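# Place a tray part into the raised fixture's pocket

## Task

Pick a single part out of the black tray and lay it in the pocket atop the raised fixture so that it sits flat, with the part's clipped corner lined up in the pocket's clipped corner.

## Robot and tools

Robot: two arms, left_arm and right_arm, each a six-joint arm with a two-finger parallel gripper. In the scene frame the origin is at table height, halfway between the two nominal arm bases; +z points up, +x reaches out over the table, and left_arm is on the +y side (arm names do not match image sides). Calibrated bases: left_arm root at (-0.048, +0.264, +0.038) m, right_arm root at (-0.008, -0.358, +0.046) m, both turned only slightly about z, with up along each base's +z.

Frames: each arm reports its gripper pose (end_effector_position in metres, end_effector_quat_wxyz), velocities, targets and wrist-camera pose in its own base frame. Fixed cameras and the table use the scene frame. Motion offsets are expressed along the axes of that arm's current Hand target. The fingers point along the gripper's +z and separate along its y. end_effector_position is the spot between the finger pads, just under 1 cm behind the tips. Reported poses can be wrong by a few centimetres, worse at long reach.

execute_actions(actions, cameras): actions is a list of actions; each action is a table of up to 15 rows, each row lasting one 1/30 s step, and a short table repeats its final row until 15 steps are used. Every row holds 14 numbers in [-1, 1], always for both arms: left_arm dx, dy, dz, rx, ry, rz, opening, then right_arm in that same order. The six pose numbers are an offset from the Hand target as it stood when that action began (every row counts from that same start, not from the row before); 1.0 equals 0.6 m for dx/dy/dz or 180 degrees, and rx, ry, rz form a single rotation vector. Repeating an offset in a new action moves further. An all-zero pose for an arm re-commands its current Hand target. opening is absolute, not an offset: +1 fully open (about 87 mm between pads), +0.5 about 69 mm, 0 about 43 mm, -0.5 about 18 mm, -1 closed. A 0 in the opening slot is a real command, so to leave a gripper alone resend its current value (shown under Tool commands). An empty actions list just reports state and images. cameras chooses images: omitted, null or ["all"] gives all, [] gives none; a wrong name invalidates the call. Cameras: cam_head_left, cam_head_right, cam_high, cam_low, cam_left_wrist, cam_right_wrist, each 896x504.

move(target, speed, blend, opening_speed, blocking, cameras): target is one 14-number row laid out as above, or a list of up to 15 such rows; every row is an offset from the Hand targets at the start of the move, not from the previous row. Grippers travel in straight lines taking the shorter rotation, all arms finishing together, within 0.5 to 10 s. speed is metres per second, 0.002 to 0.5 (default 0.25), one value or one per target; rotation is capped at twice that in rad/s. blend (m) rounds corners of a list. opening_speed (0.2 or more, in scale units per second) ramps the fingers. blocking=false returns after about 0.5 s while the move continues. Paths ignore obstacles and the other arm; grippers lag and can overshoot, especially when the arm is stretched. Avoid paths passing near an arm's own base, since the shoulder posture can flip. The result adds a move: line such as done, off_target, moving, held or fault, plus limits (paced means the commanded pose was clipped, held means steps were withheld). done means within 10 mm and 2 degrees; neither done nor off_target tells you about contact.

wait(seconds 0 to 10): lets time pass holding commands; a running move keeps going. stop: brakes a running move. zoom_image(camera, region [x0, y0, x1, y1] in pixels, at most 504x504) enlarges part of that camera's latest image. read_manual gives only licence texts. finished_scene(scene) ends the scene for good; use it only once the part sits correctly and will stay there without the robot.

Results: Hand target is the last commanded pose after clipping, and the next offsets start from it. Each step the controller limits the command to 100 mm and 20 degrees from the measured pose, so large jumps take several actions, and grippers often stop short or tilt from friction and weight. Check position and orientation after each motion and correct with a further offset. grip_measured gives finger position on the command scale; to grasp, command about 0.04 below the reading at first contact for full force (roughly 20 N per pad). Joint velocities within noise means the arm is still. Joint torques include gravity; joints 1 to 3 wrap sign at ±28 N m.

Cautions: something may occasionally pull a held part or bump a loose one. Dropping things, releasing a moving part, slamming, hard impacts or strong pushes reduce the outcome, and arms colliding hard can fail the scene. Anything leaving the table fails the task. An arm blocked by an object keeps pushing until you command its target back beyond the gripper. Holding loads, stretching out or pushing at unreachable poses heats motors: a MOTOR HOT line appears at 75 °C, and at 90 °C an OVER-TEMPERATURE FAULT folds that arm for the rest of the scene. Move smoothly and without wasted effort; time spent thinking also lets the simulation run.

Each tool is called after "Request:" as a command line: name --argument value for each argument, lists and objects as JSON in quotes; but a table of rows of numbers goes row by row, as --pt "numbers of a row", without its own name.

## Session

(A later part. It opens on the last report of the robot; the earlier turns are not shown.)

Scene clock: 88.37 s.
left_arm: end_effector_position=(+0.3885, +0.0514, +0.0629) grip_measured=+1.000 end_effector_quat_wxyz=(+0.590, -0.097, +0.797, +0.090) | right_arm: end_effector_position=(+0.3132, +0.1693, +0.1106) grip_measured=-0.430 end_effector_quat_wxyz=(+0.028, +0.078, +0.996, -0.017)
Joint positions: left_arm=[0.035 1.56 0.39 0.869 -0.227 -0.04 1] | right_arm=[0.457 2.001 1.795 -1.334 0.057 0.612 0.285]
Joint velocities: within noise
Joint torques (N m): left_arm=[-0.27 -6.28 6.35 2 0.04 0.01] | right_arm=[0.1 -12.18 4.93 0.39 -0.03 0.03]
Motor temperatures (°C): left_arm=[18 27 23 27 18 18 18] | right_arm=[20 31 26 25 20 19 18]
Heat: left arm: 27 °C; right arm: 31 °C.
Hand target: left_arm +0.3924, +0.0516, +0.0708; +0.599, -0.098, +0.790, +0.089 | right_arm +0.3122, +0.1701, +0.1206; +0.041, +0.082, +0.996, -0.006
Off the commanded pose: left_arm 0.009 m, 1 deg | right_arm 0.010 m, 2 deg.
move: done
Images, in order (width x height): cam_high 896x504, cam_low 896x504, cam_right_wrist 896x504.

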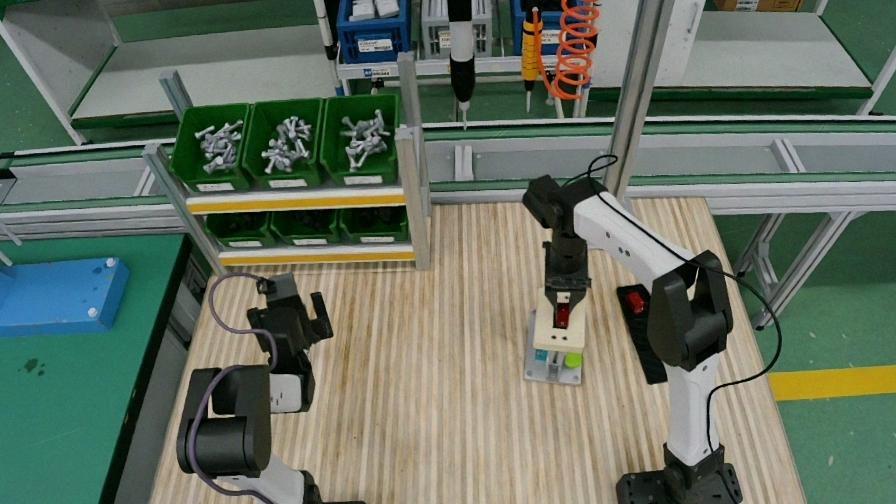

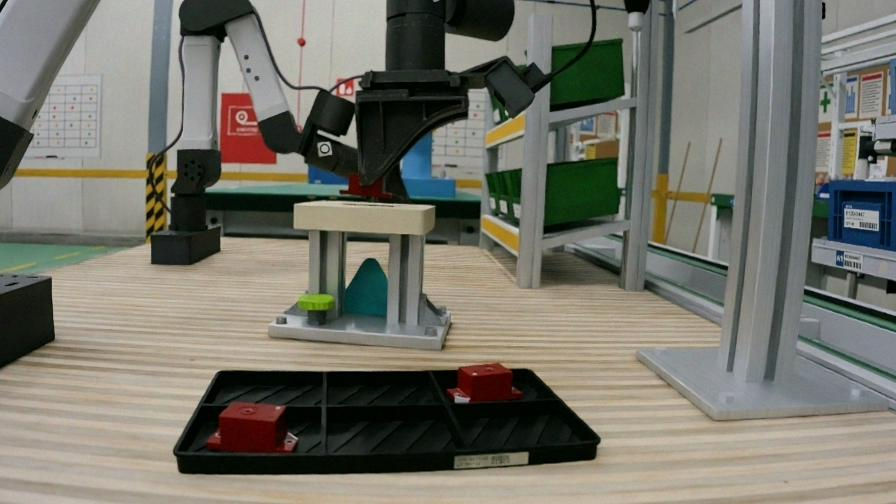

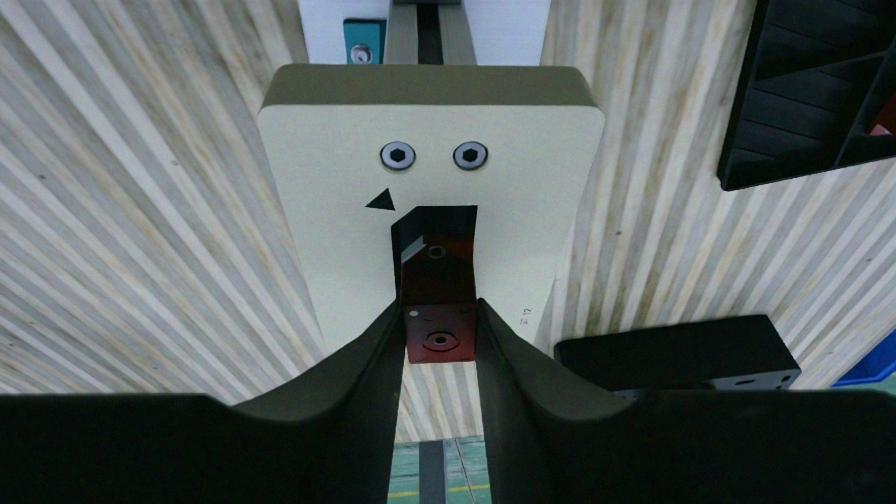

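Request:
move --target '[0,0,0,0,0,0,1,0,0.002,0.016,0,-0.012,0,-0.7]' --speed 0.05 --cameras '["cam_low","cam_high","cam_right_wrist"]'

Request:
zoom_image --camera "cam_high" --region '[530, 280, 590, 340]'

Request:
zoom_image --camera "cam_low" --region '[330, 140, 430, 220]'

Request:
zoom_image --camera "cam_right_wrist" --region '[370, 190, 510, 310]'

Scene clock: 100.57 s.
left_arm: end_effector_position=(+0.3885, +0.0514, +0.0629) grip_measured=+1.000 end_effector_quat_wxyz=(+0.590, -0.097, +0.797, +0.090) | right_arm: end_effector_position=(+0.3141, +0.1696, +0.1020) grip_measured=-0.430 end_effector_quat_wxyz=(+0.044, +0.081, +0.996, -0.013)
Joint positions: left_arm=[0.035 1.56 0.39 0.869 -0.227 -0.04 1] | right_arm=[0.461 1.971 1.722 -1.26 0.069 0.622 0.285]
Joint velocities: within noise
Joint torques (N m): left_arm=[-0.27 -6.3 6.37 2 0.04 0.01] | right_arm=[0.77 -11.84 4.96 0.44 0.11 0.03]
Motor temperatures (°C): left_arm=[18 27 24 27 18 18 18] | right_arm=[20 34 26 25 20 19 18]
Heat: left arm: 27 °C; right arm: 34 °C.
Hand target: left_arm +0.3924, +0.0516, +0.0708; +0.599, -0.098, +0.790, +0.089 | right_arm +0.3133, +0.1711, +0.1111; +0.060, +0.081, +0.995, -0.008
Off the commanded pose: left_arm 0.009 m, 1 deg | right_arm 0.009 m, 2 deg.
move: done
Images, in order (width x height): cam_high 896x504, cam_low 896x504, cam_right_wrist 896x504.

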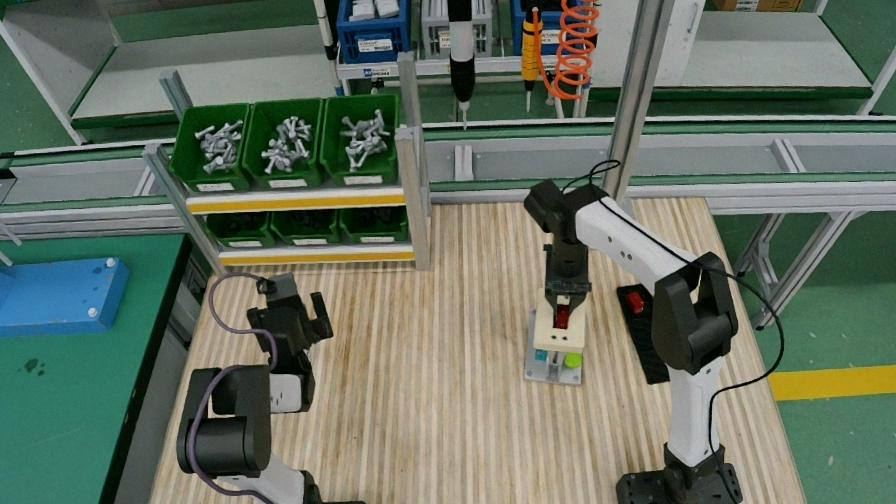

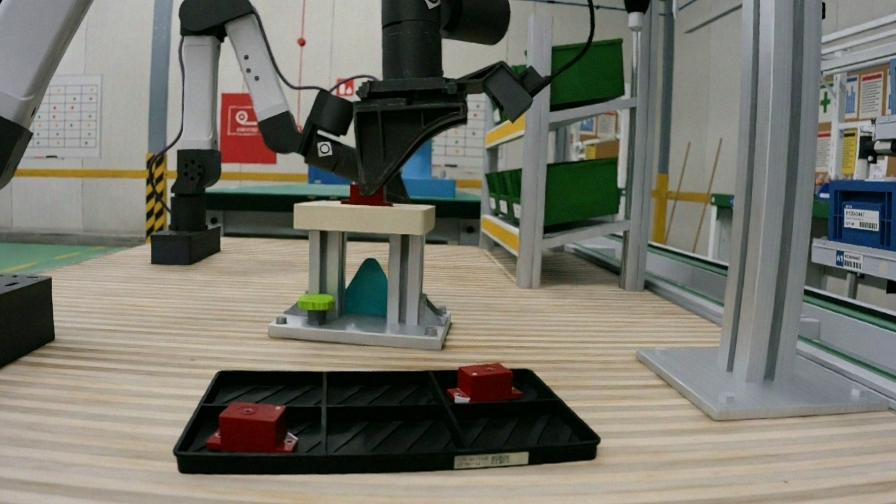

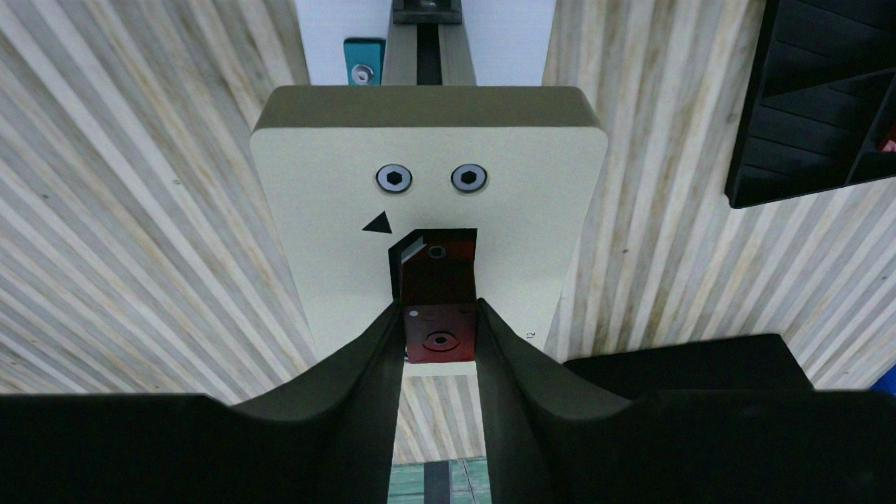

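Scaled by 8.400 from the camera's 896x504 image, which has a finer 1280x720 frame.

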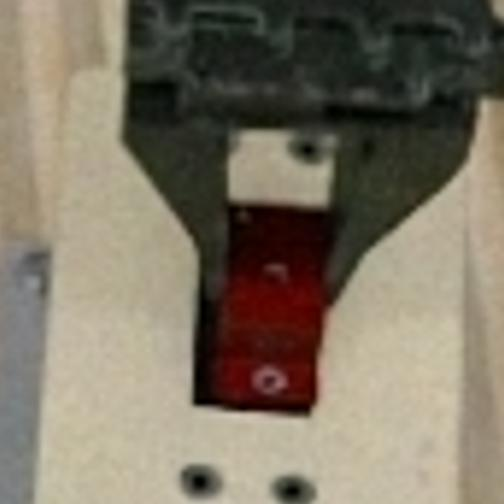

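Scaled by 5.040 from the camera's 896x504 image, which has a finer 1280x720 frame.

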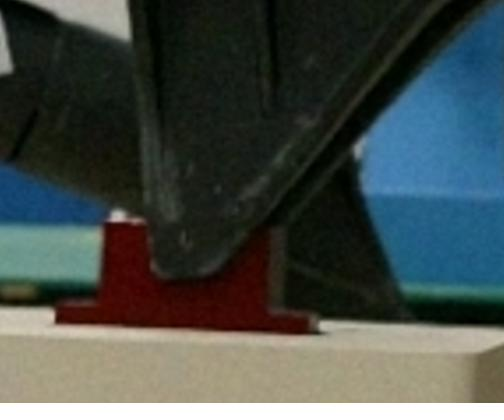

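Scaled by 3.600 from the camera's 896x504 image, which has a finer 1280x720 frame.

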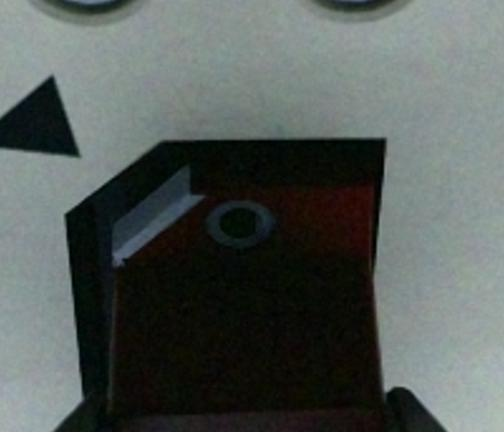

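Request:
move --target '[0,0,0,0,0,0,1,-0.005,0.004,0.002,0,0,0,-0.7]' --speed 0.04 --cameras '["cam_low","cam_high","cam_right_wrist"]'

Request:
zoom_image --camera "cam_high" --region '[530, 280, 590, 340]'

Request:
zoom_image --camera "cam_right_wrist" --region '[370, 190, 510, 310]'

Scene clock: 105.70 s.
left_arm: end_effector_position=(+0.3885, +0.0514, +0.0629) grip_measured=+1.000 end_effector_quat_wxyz=(+0.590, -0.097, +0.797, +0.090) | right_arm: end_effector_position=(+0.3142, +0.1696, +0.1019) grip_measured=-0.430 end_effector_quat_wxyz=(+0.044, +0.082, +0.996, -0.014)
Joint positions: left_arm=[0.035 1.56 0.39 0.869 -0.227 -0.04 1] | right_arm=[0.461 1.971 1.722 -1.259 0.069 0.622 0.285]
Joint velocities: within noise
Joint torques (N m): left_arm=[-0.28 -6.28 6.37 2 0.04 0.01] | right_arm=[0.81 -10.45 6.37 0.42 0.1 0.02]
Motor temperatures (°C): left_arm=[18 27 24 28 18 18 18] | right_arm=[20 34 26 25 20 19 18]
Heat: left arm: 28 °C; right arm: 34 °C.
Hand target: left_arm +0.3924, +0.0516, +0.0708; +0.599, -0.098, +0.790, +0.089 | right_arm +0.3166, +0.1729, +0.1102; +0.060, +0.081, +0.995, -0.008
Off the commanded pose: left_arm 0.009 m, 1 deg | right_arm 0.009 m, 2 deg.
move: done
Images, in order (width x height): cam_high 896x504, cam_low 896x504, cam_right_wrist 896x504.

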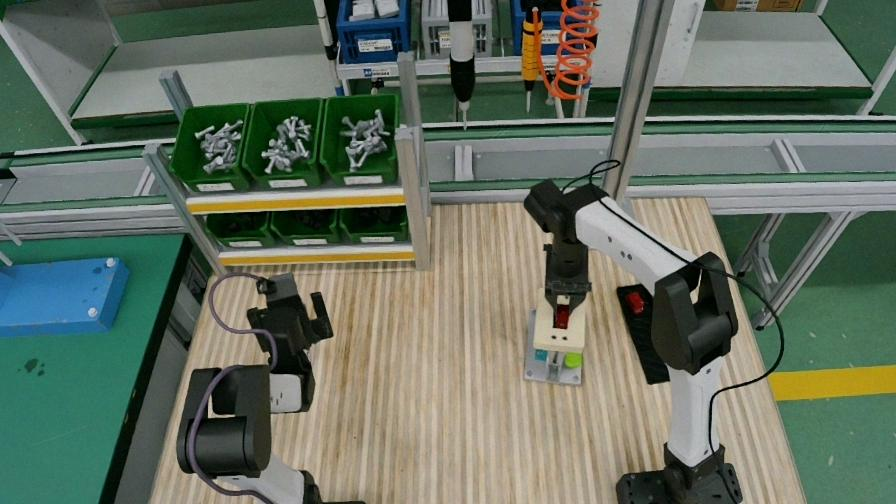

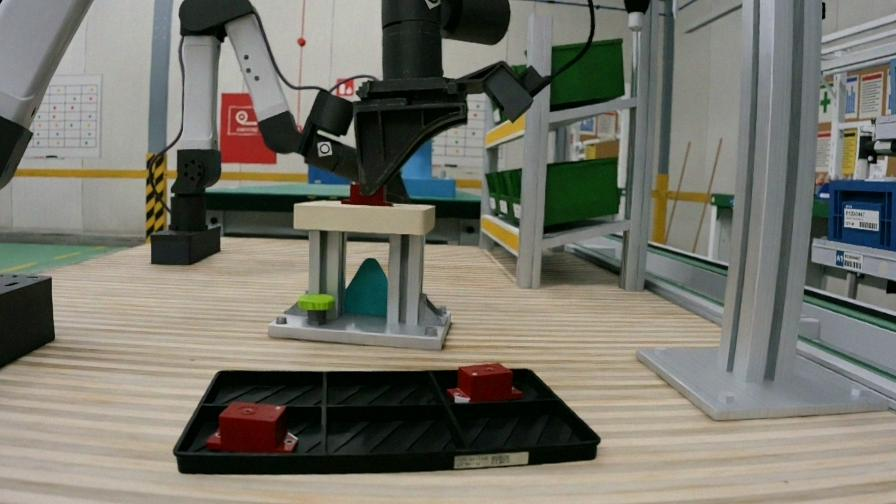

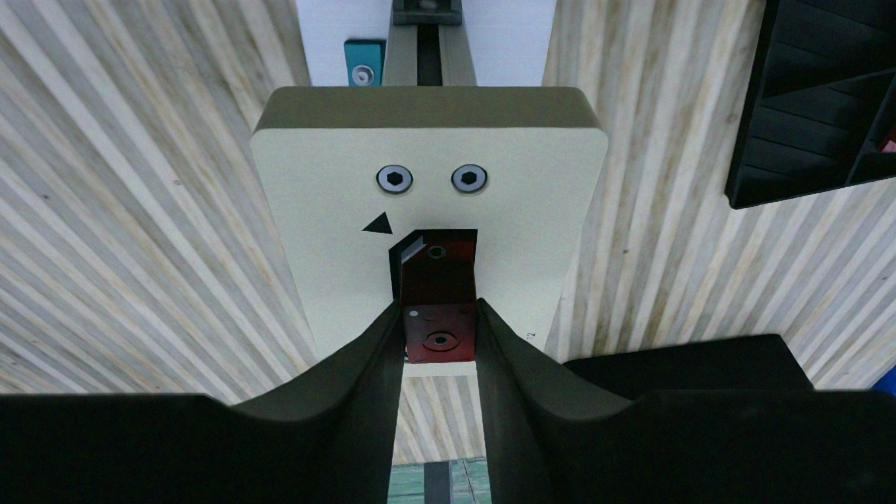

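Scaled by 8.400 from the camera's 896x504 image, which has a finer 1280x720 frame.

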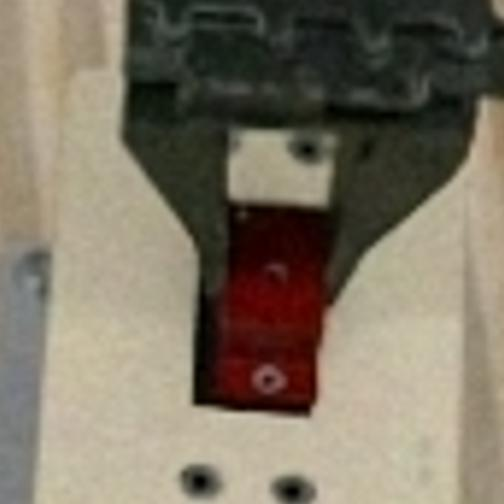

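Scaled by 3.600 from the camera's 896x504 image, which has a finer 1280x720 frame.

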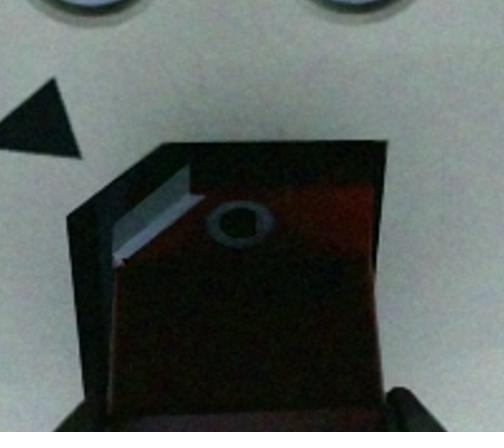

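Stiction; increase.

Request:
move --target '[0,0,0,0,0,0,1,-0.007,0.006,-0.001,0,0,0,-0.7]' --speed 0.04 --cameras '["cam_high","cam_right_wrist"]'

Request:
zoom_image --camera "cam_high" --region '[530, 280, 590, 340]'

Request:
zoom_image --camera "cam_right_wrist" --region '[370, 190, 510, 310]'

Scene clock: 110.80 s.
left_arm: end_effector_position=(+0.3885, +0.0514, +0.0629) grip_measured=+1.000 end_effector_quat_wxyz=(+0.590, -0.097, +0.797, +0.090) | right_arm: end_effector_position=(+0.3169, +0.1712, +0.1049) grip_measured=-0.430 end_effector_quat_wxyz=(+0.050, +0.082, +0.995, -0.010)
Joint positions: left_arm=[0.035 1.56 0.39 0.869 -0.227 -0.04 1] | right_arm=[0.462 1.971 1.734 -1.26 0.069 0.624 0.285]
Joint velocities: within noise
Joint torques (N m): left_arm=[-0.27 -6.28 6.35 2 0.03 0.01] | right_arm=[0.85 -8.49 8.14 0.32 0.09 0.02]
Motor temperatures (°C): left_arm=[18 27 24 28 18 18 18] | right_arm=[20 34 26 25 20 19 18]
Heat: left arm: 28 °C; right arm: 34 °C.
Hand target: left_arm +0.3924, +0.0516, +0.0708; +0.599, -0.098, +0.790, +0.089 | right_arm +0.3213, +0.1758, +0.1113; +0.060, +0.081, +0.995, -0.008
Off the commanded pose: left_arm 0.009 m, 1 deg | right_arm 0.009 m, 1 deg.
move: done
Images, in order (width x height): cam_high 896x504, cam_right_wrist 896x504.

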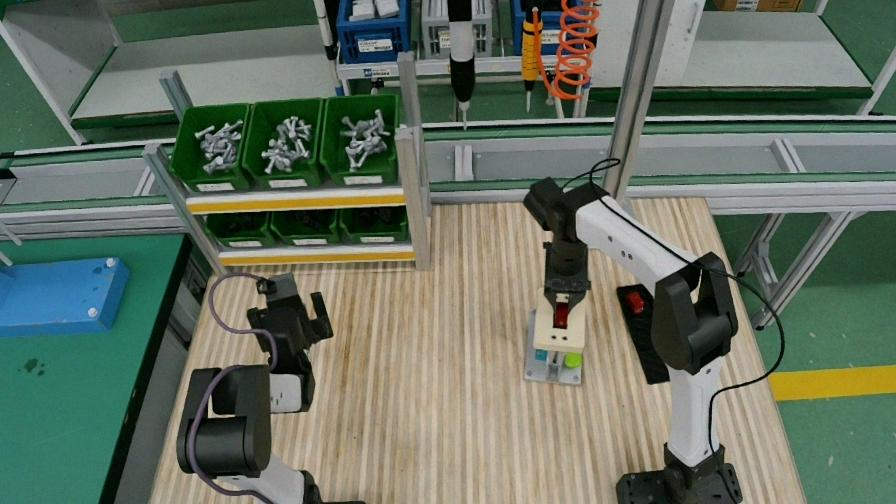

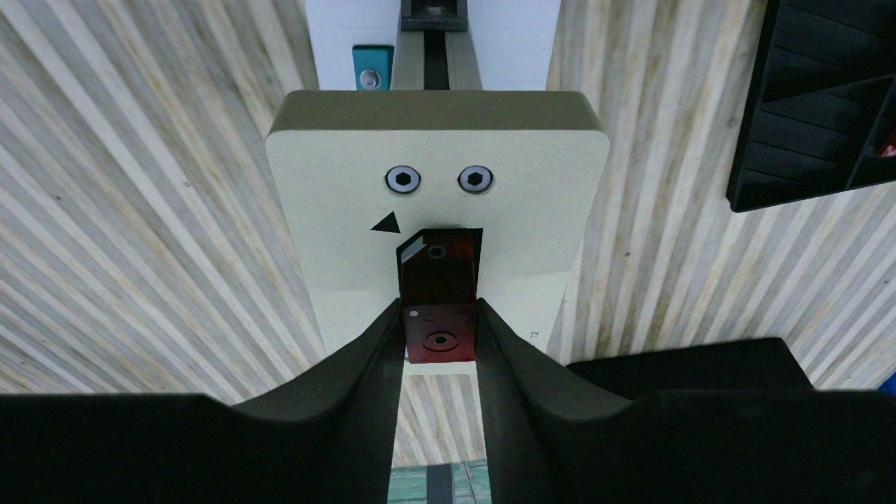

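Scaled by 8.400 from the camera's 896x504 image, which has a finer 1280x720 frame.

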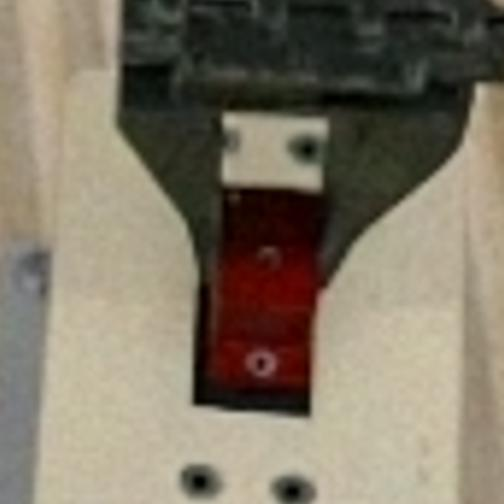

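Scaled by 3.600 from the camera's 896x504 image, which has a finer 1280x720 frame.

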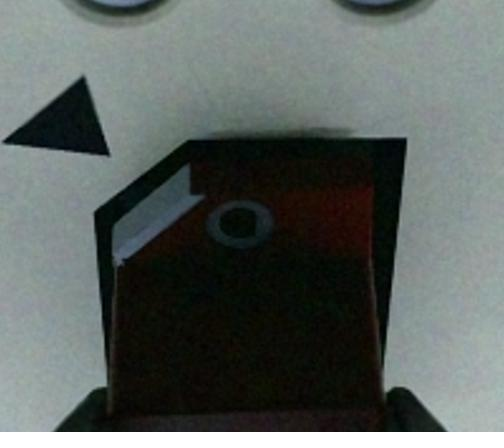

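Request:
move --target '[0,0,0,0,0,0,1,0.001,0,0.017,0,0,0,-0.7]' --speed 0.04 --cameras '["cam_high","cam_right_wrist","cam_low"]'

Request:
zoom_image --camera "cam_high" --region '[530, 280, 590, 340]'

Request:
zoom_image --camera "cam_right_wrist" --region '[370, 190, 510, 310]'

Request:
zoom_image --camera "cam_low" --region '[330, 140, 430, 220]'

Scene clock: 118.67 s.
left_arm: end_effector_position=(+0.3885, +0.0514, +0.0629) grip_measured=+1.000 end_effector_quat_wxyz=(+0.590, -0.097, +0.797, +0.090) | right_arm: end_effector_position=(+0.3221, +0.1738, +0.1046) grip_measured=-0.430 end_effector_quat_wxyz=(+0.059, +0.083, +0.995, -0.005)
Joint positions: left_arm=[0.035 1.56 0.39 0.869 -0.227 -0.04 1] | right_arm=[0.462 1.971 1.734 -1.237 0.069 0.624 0.285]
Joint velocities: within noise
Joint torques (N m): left_arm=[-0.27 -6.28 6.37 2 0.04 0.01] | right_arm=[0.77 -8.29 5.35 0.51 0.1 0.01]
Motor temperatures (°C): left_arm=[18 27 24 28 18 18 18] | right_arm=[20 33 26 25 20 19 18]
Heat: left arm: 28 °C; right arm: 33 °C.
Hand target: left_arm +0.3924, +0.0516, +0.0708; +0.599, -0.098, +0.790, +0.089 | right_arm +0.3219, +0.1757, +0.1011; +0.060, +0.081, +0.995, -0.008
Off the commanded pose: left_arm 0.009 m, 1 deg | right_arm 0.004 m, 0 deg.
move: done
Images, in order (width x height): cam_high 896x504, cam_low 896x504, cam_right_wrist 896x504.

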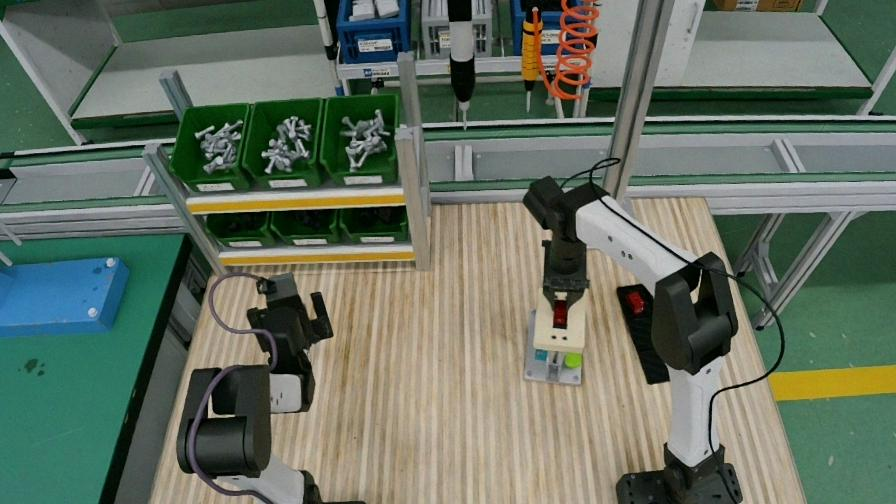

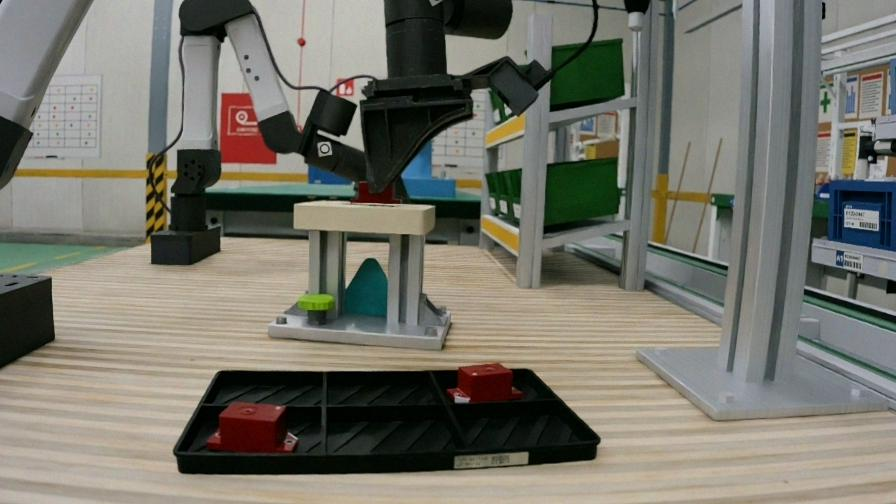

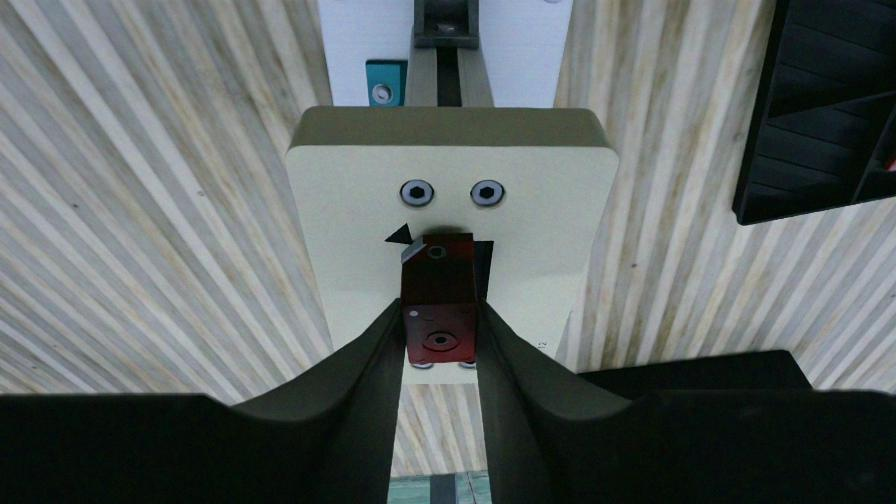

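Scaled by 8.400 from the camera's 896x504 image, which has a finer 1280x720 frame.

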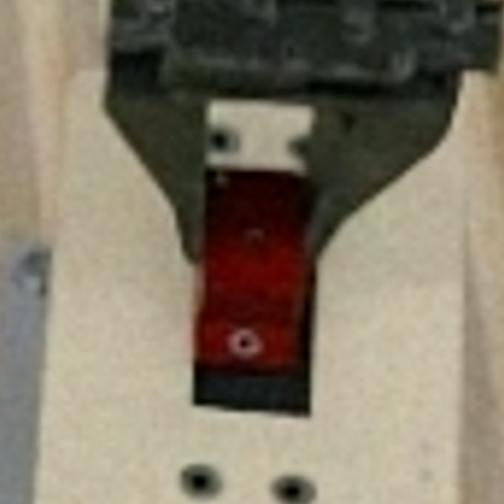

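Scaled by 3.600 from the camera's 896x504 image, which has a finer 1280x720 frame.

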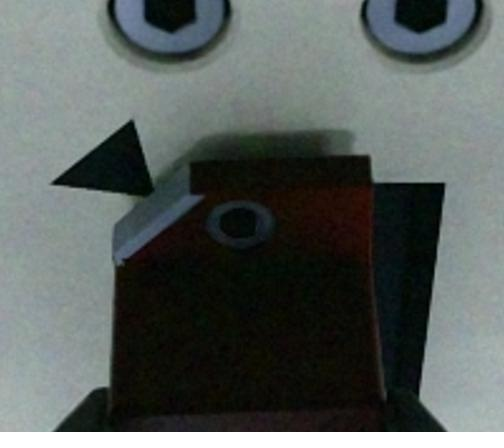

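Scaled by 5.040 from the camera's 896x504 image, which has a finer 1280x720 frame.

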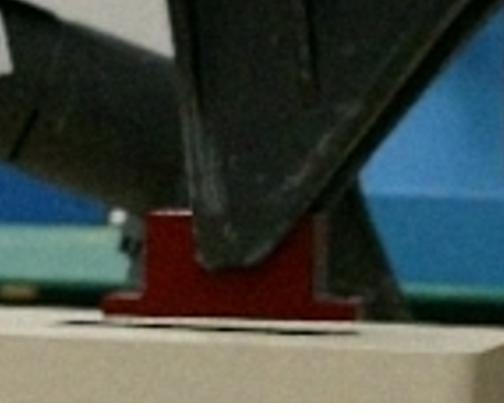

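Request:
move --target '[0,0,0,0,0,0,1,0.011,-0.007,0,0,0,0,-0.7]' --speed 0.04 --cameras '["cam_high","cam_right_wrist","cam_low"]'

Request:
zoom_image --camera "cam_high" --region '[530, 280, 590, 340]'

Request:
zoom_image --camera "cam_right_wrist" --region '[370, 190, 510, 310]'

Request:
zoom_image --camera "cam_low" --region '[330, 140, 430, 220]'

Scene clock: 126.17 s.
left_arm: end_effector_position=(+0.3885, +0.0514, +0.0629) grip_measured=+1.000 end_effector_quat_wxyz=(+0.590, -0.097, +0.797, +0.090) | right_arm: end_effector_position=(+0.3204, +0.1729, +0.1011) grip_measured=-0.430 end_effector_quat_wxyz=(+0.061, +0.083, +0.995, -0.004)
Joint positions: left_arm=[0.035 1.56 0.39 0.869 -0.227 -0.04 1] | right_arm=[0.462 1.96 1.704 -1.215 0.07 0.624 0.285]
Joint velocities: within noise
Joint torques (N m): left_arm=[-0.28 -6.28 6.35 2 0.04 0.01] | right_arm=[0.88 -9.96 4.04 0.46 0.1 0.02]
Motor temperatures (°C): left_arm=[18 27 24 28 18 18 18] | right_arm=[20 32 26 25 20 19 19]
Heat: left arm: 28 °C; right arm: 32 °C.
Hand target: left_arm +0.3924, +0.0516, +0.0708; +0.599, -0.098, +0.790, +0.089 | right_arm +0.3147, +0.1726, +0.1003; +0.060, +0.081, +0.995, -0.008
Off the commanded pose: left_arm 0.009 m, 1 deg | right_arm 0.006 m, 0 deg.
move: done
Images, in order (width x height): cam_high 896x504, cam_low 896x504, cam_right_wrist 896x504.

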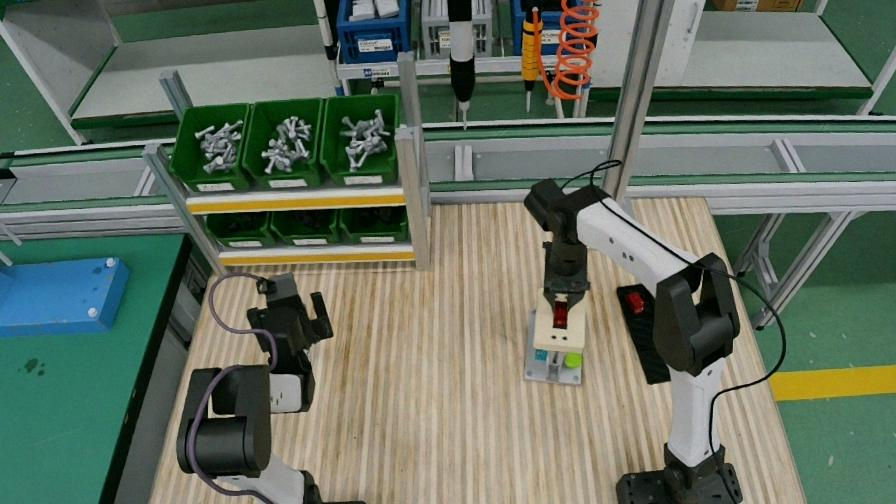

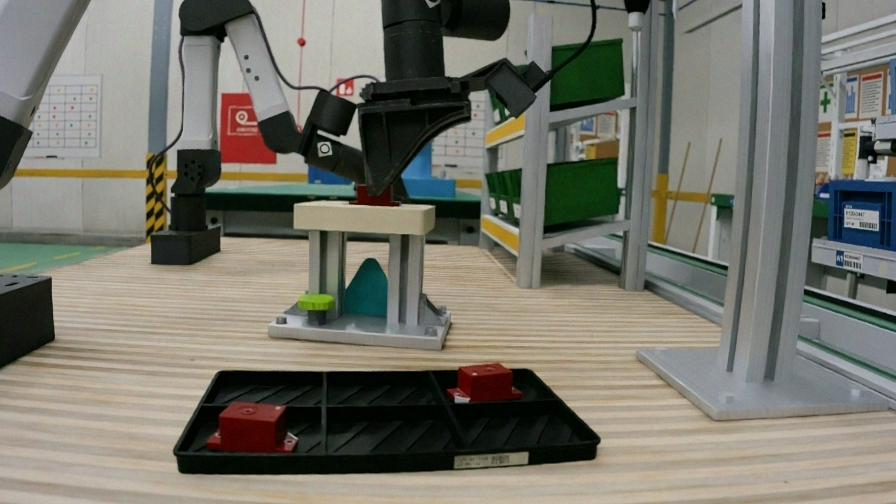

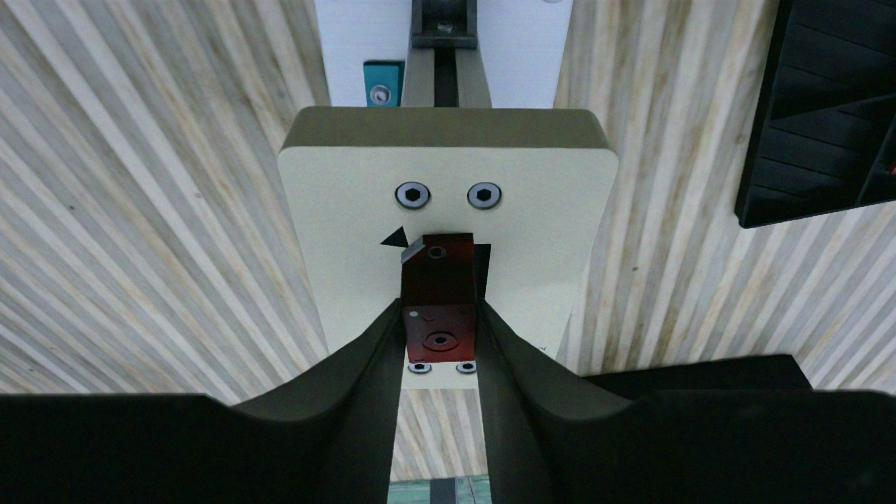

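Scaled by 8.400 from the camera's 896x504 image, which has a finer 1280x720 frame.

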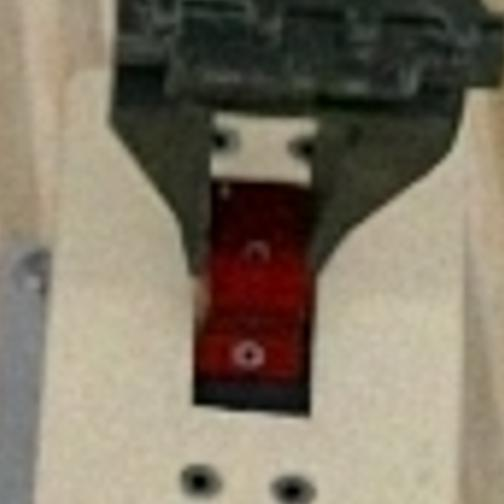

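Scaled by 3.600 from the camera's 896x504 image, which has a finer 1280x720 frame.

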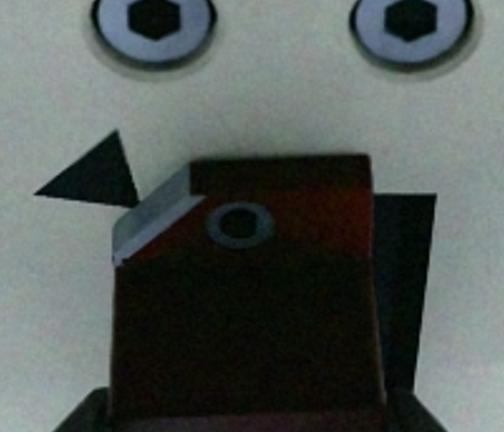

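Scaled by 5.040 from the camera's 896x504 image, which has a finer 1280x720 frame.

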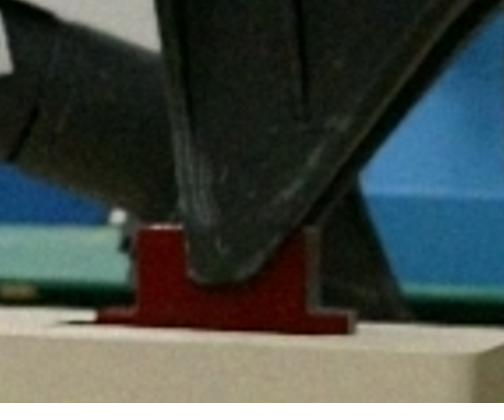

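Request:
move --target '[0,0,0,0,0,0,1,0.006,-0.006,0.001,0,0,0,-0.7]' --speed 0.04 --cameras '["cam_high","cam_right_wrist"]'

Request:
zoom_image --camera "cam_high" --region '[530, 280, 590, 340]'

Request:
zoom_image --camera "cam_right_wrist" --region '[370, 190, 510, 310]'

Scene clock: 130.53 s.
left_arm: end_effector_position=(+0.3885, +0.0514, +0.0629) grip_measured=+1.000 end_effector_quat_wxyz=(+0.590, -0.097, +0.797, +0.090) | right_arm: end_effector_position=(+0.3197, +0.1724, +0.1007) grip_measured=-0.430 end_effector_quat_wxyz=(+0.068, +0.083, +0.994, +0.000)
Joint positions: left_arm=[0.035 1.56 0.39 0.869 -0.227 -0.04 1] | right_arm=[0.462 1.939 1.675 -1.19 0.07 0.624 0.285]
Joint velocities: within noise
Joint torques (N m): left_arm=[-0.27 -6.28 6.34 2 0.04 0.01] | right_arm=[0.68 -9.73 3.95 0.34 0.09 0]
Motor temperatures (°C): left_arm=[18 27 24 28 18 18 18] | right_arm=[20 32 26 25 20 19 19]
Heat: left arm: 28 °C; right arm: 32 °C.
Hand target: left_arm +0.3924, +0.0516, +0.0708; +0.599, -0.098, +0.790, +0.089 | right_arm +0.3108, +0.1697, +0.0994; +0.060, +0.081, +0.995, -0.008
Off the commanded pose: left_arm 0.009 m, 1 deg | right_arm 0.010 m, 1 deg.
move: done
Images, in order (width x height): cam_high 896x504, cam_right_wrist 896x504.

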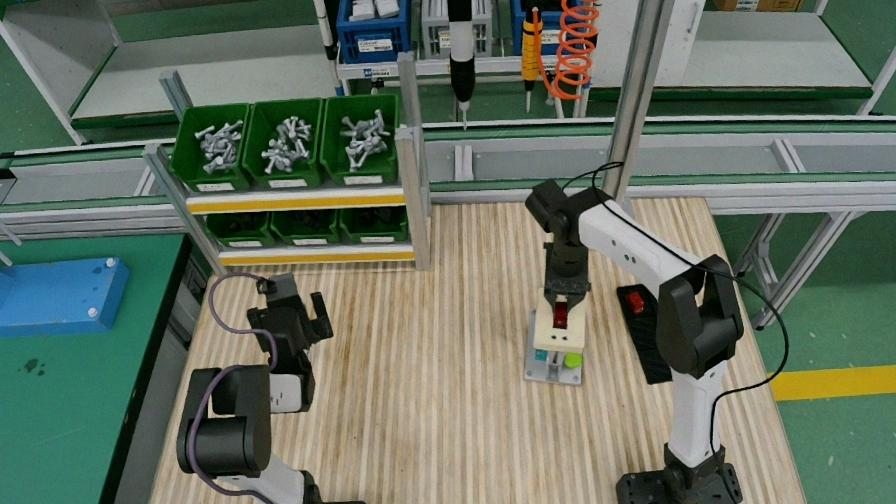

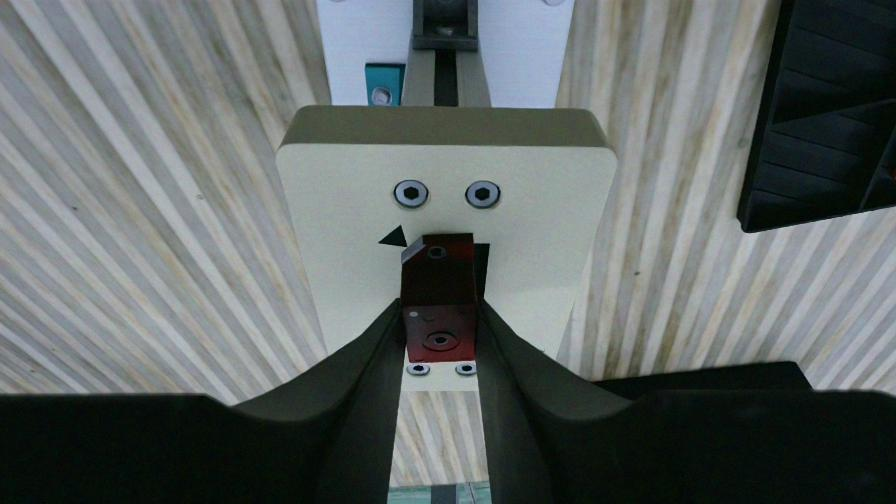

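Scaled by 8.400 from the camera's 896x504 image, which has a finer 1280x720 frame.

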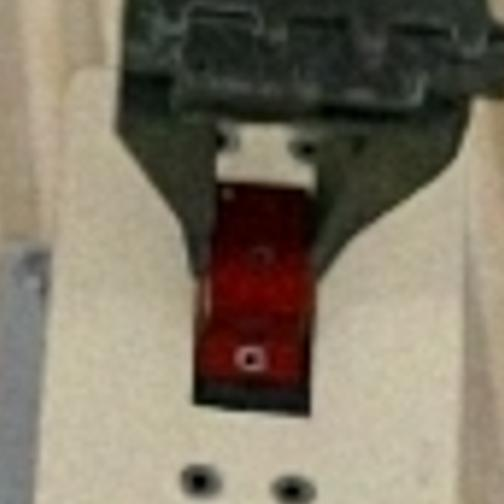

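Scaled by 3.600 from the camera's 896x504 image, which has a finer 1280x720 frame.

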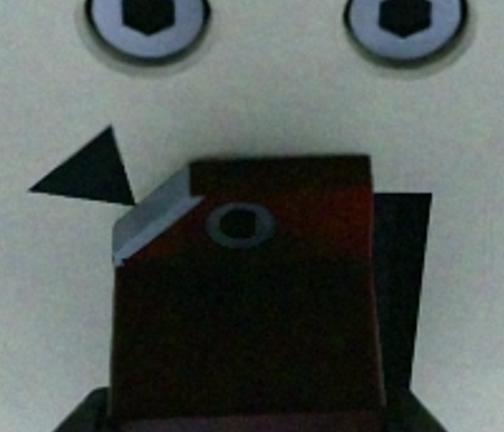

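Request:
move --target '[0,0,0,0,0,0,1,0.005,-0.004,0.003,0,0.004,0,-0.7]' --speed 0.03 --cameras '["cam_right_wrist","cam_low","cam_high"]'

Request:
zoom_image --camera "cam_right_wrist" --region '[370, 190, 510, 310]'

Request:
zoom_image --camera "cam_low" --region '[330, 140, 430, 220]'

Scene clock: 148.47 s.
left_arm: end_effector_position=(+0.3885, +0.0514, +0.0629) grip_measured=+1.000 end_effector_quat_wxyz=(+0.590, -0.097, +0.797, +0.090) | right_arm: end_effector_position=(+0.3193, +0.1722, +0.1004) grip_measured=-0.430 end_effector_quat_wxyz=(+0.070, +0.083, +0.994, +0.001)
Joint positions: left_arm=[0.035 1.56 0.39 0.869 -0.227 -0.04 1] | right_arm=[0.462 1.932 1.664 -1.181 0.07 0.624 0.285]
Joint velocities: within noise
Joint torques (N m): left_arm=[-0.28 -6.28 6.34 2 0.04 0.01] | right_arm=[0.27 -9.42 3.74 0.27 0 -0.04]
Motor temperatures (°C): left_arm=[18 27 24 29 18 18 18] | right_arm=[20 33 26 25 20 19 19]
Heat: left arm: 29 °C; right arm: 33 °C.
Hand target: left_arm +0.3924, +0.0516, +0.0708; +0.599, -0.098, +0.790, +0.089 | right_arm +0.3076, +0.1677, +0.0972; +0.053, +0.081, +0.995, -0.007
Off the commanded pose: left_arm 0.009 m, 1 deg | right_arm 0.013 m, 2 deg.
move: off_target (right_arm)
Images, in order (width x height): cam_high 896x504, cam_low 896x504, cam_right_wrist 896x504.

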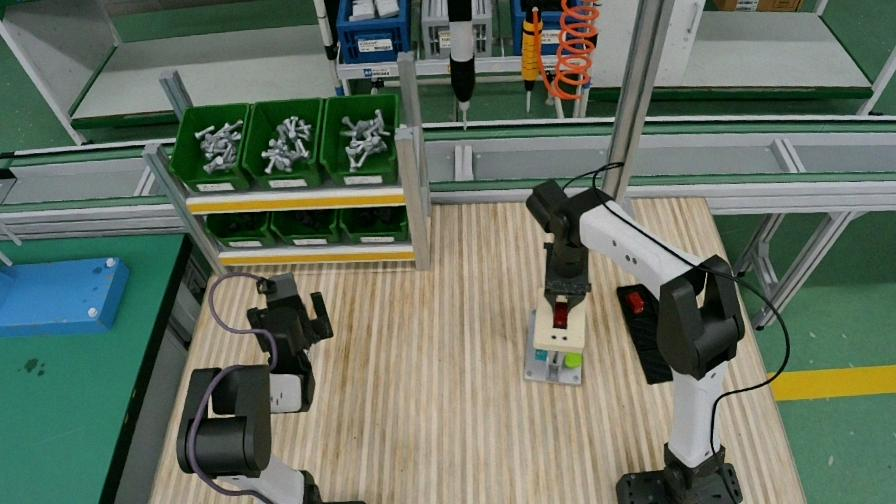

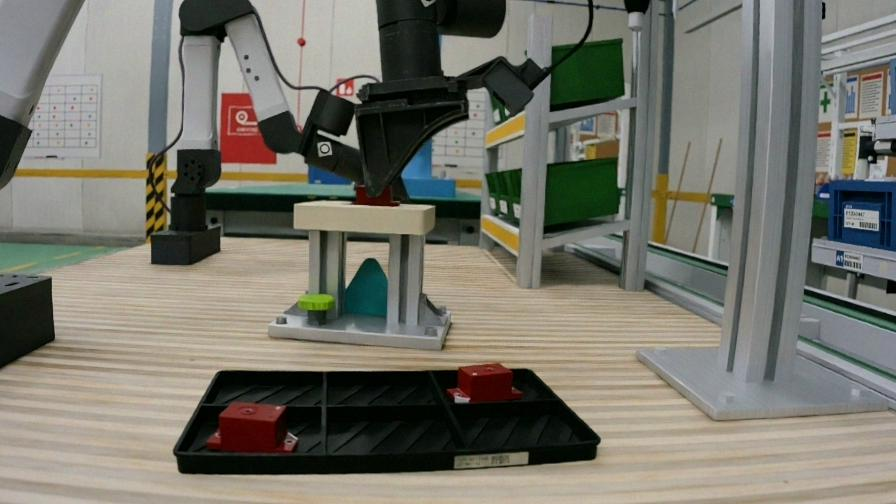

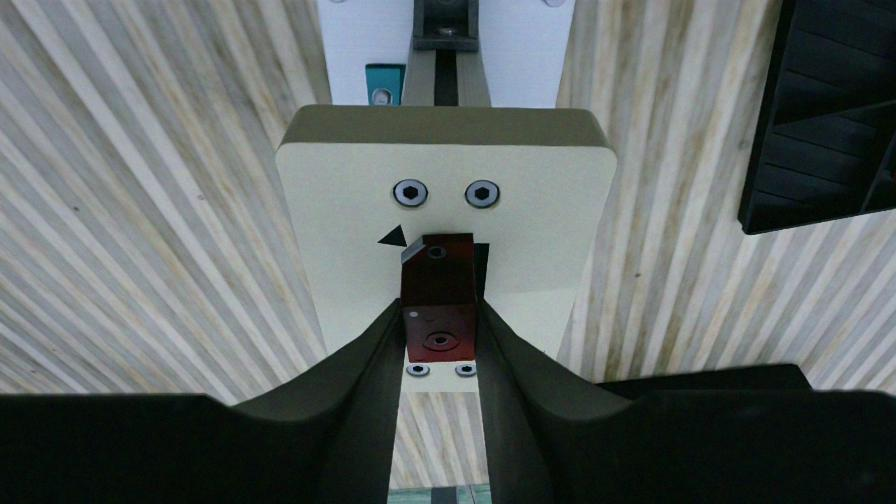

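Scaled by 3.600 from the camera's 896x504 image, which has a finer 1280x720 frame.

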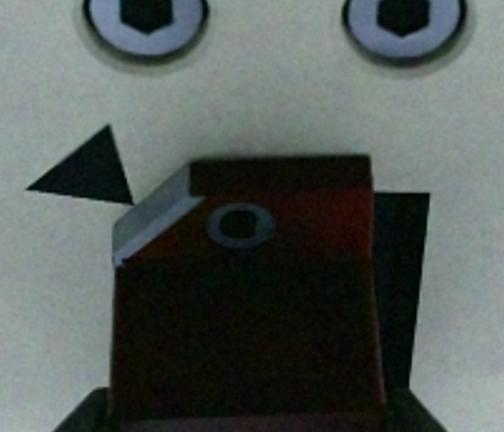

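Scaled by 5.040 from the camera's 896x504 image, which has a finer 1280x720 frame.

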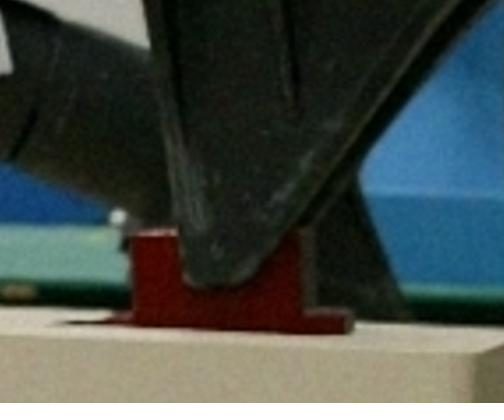

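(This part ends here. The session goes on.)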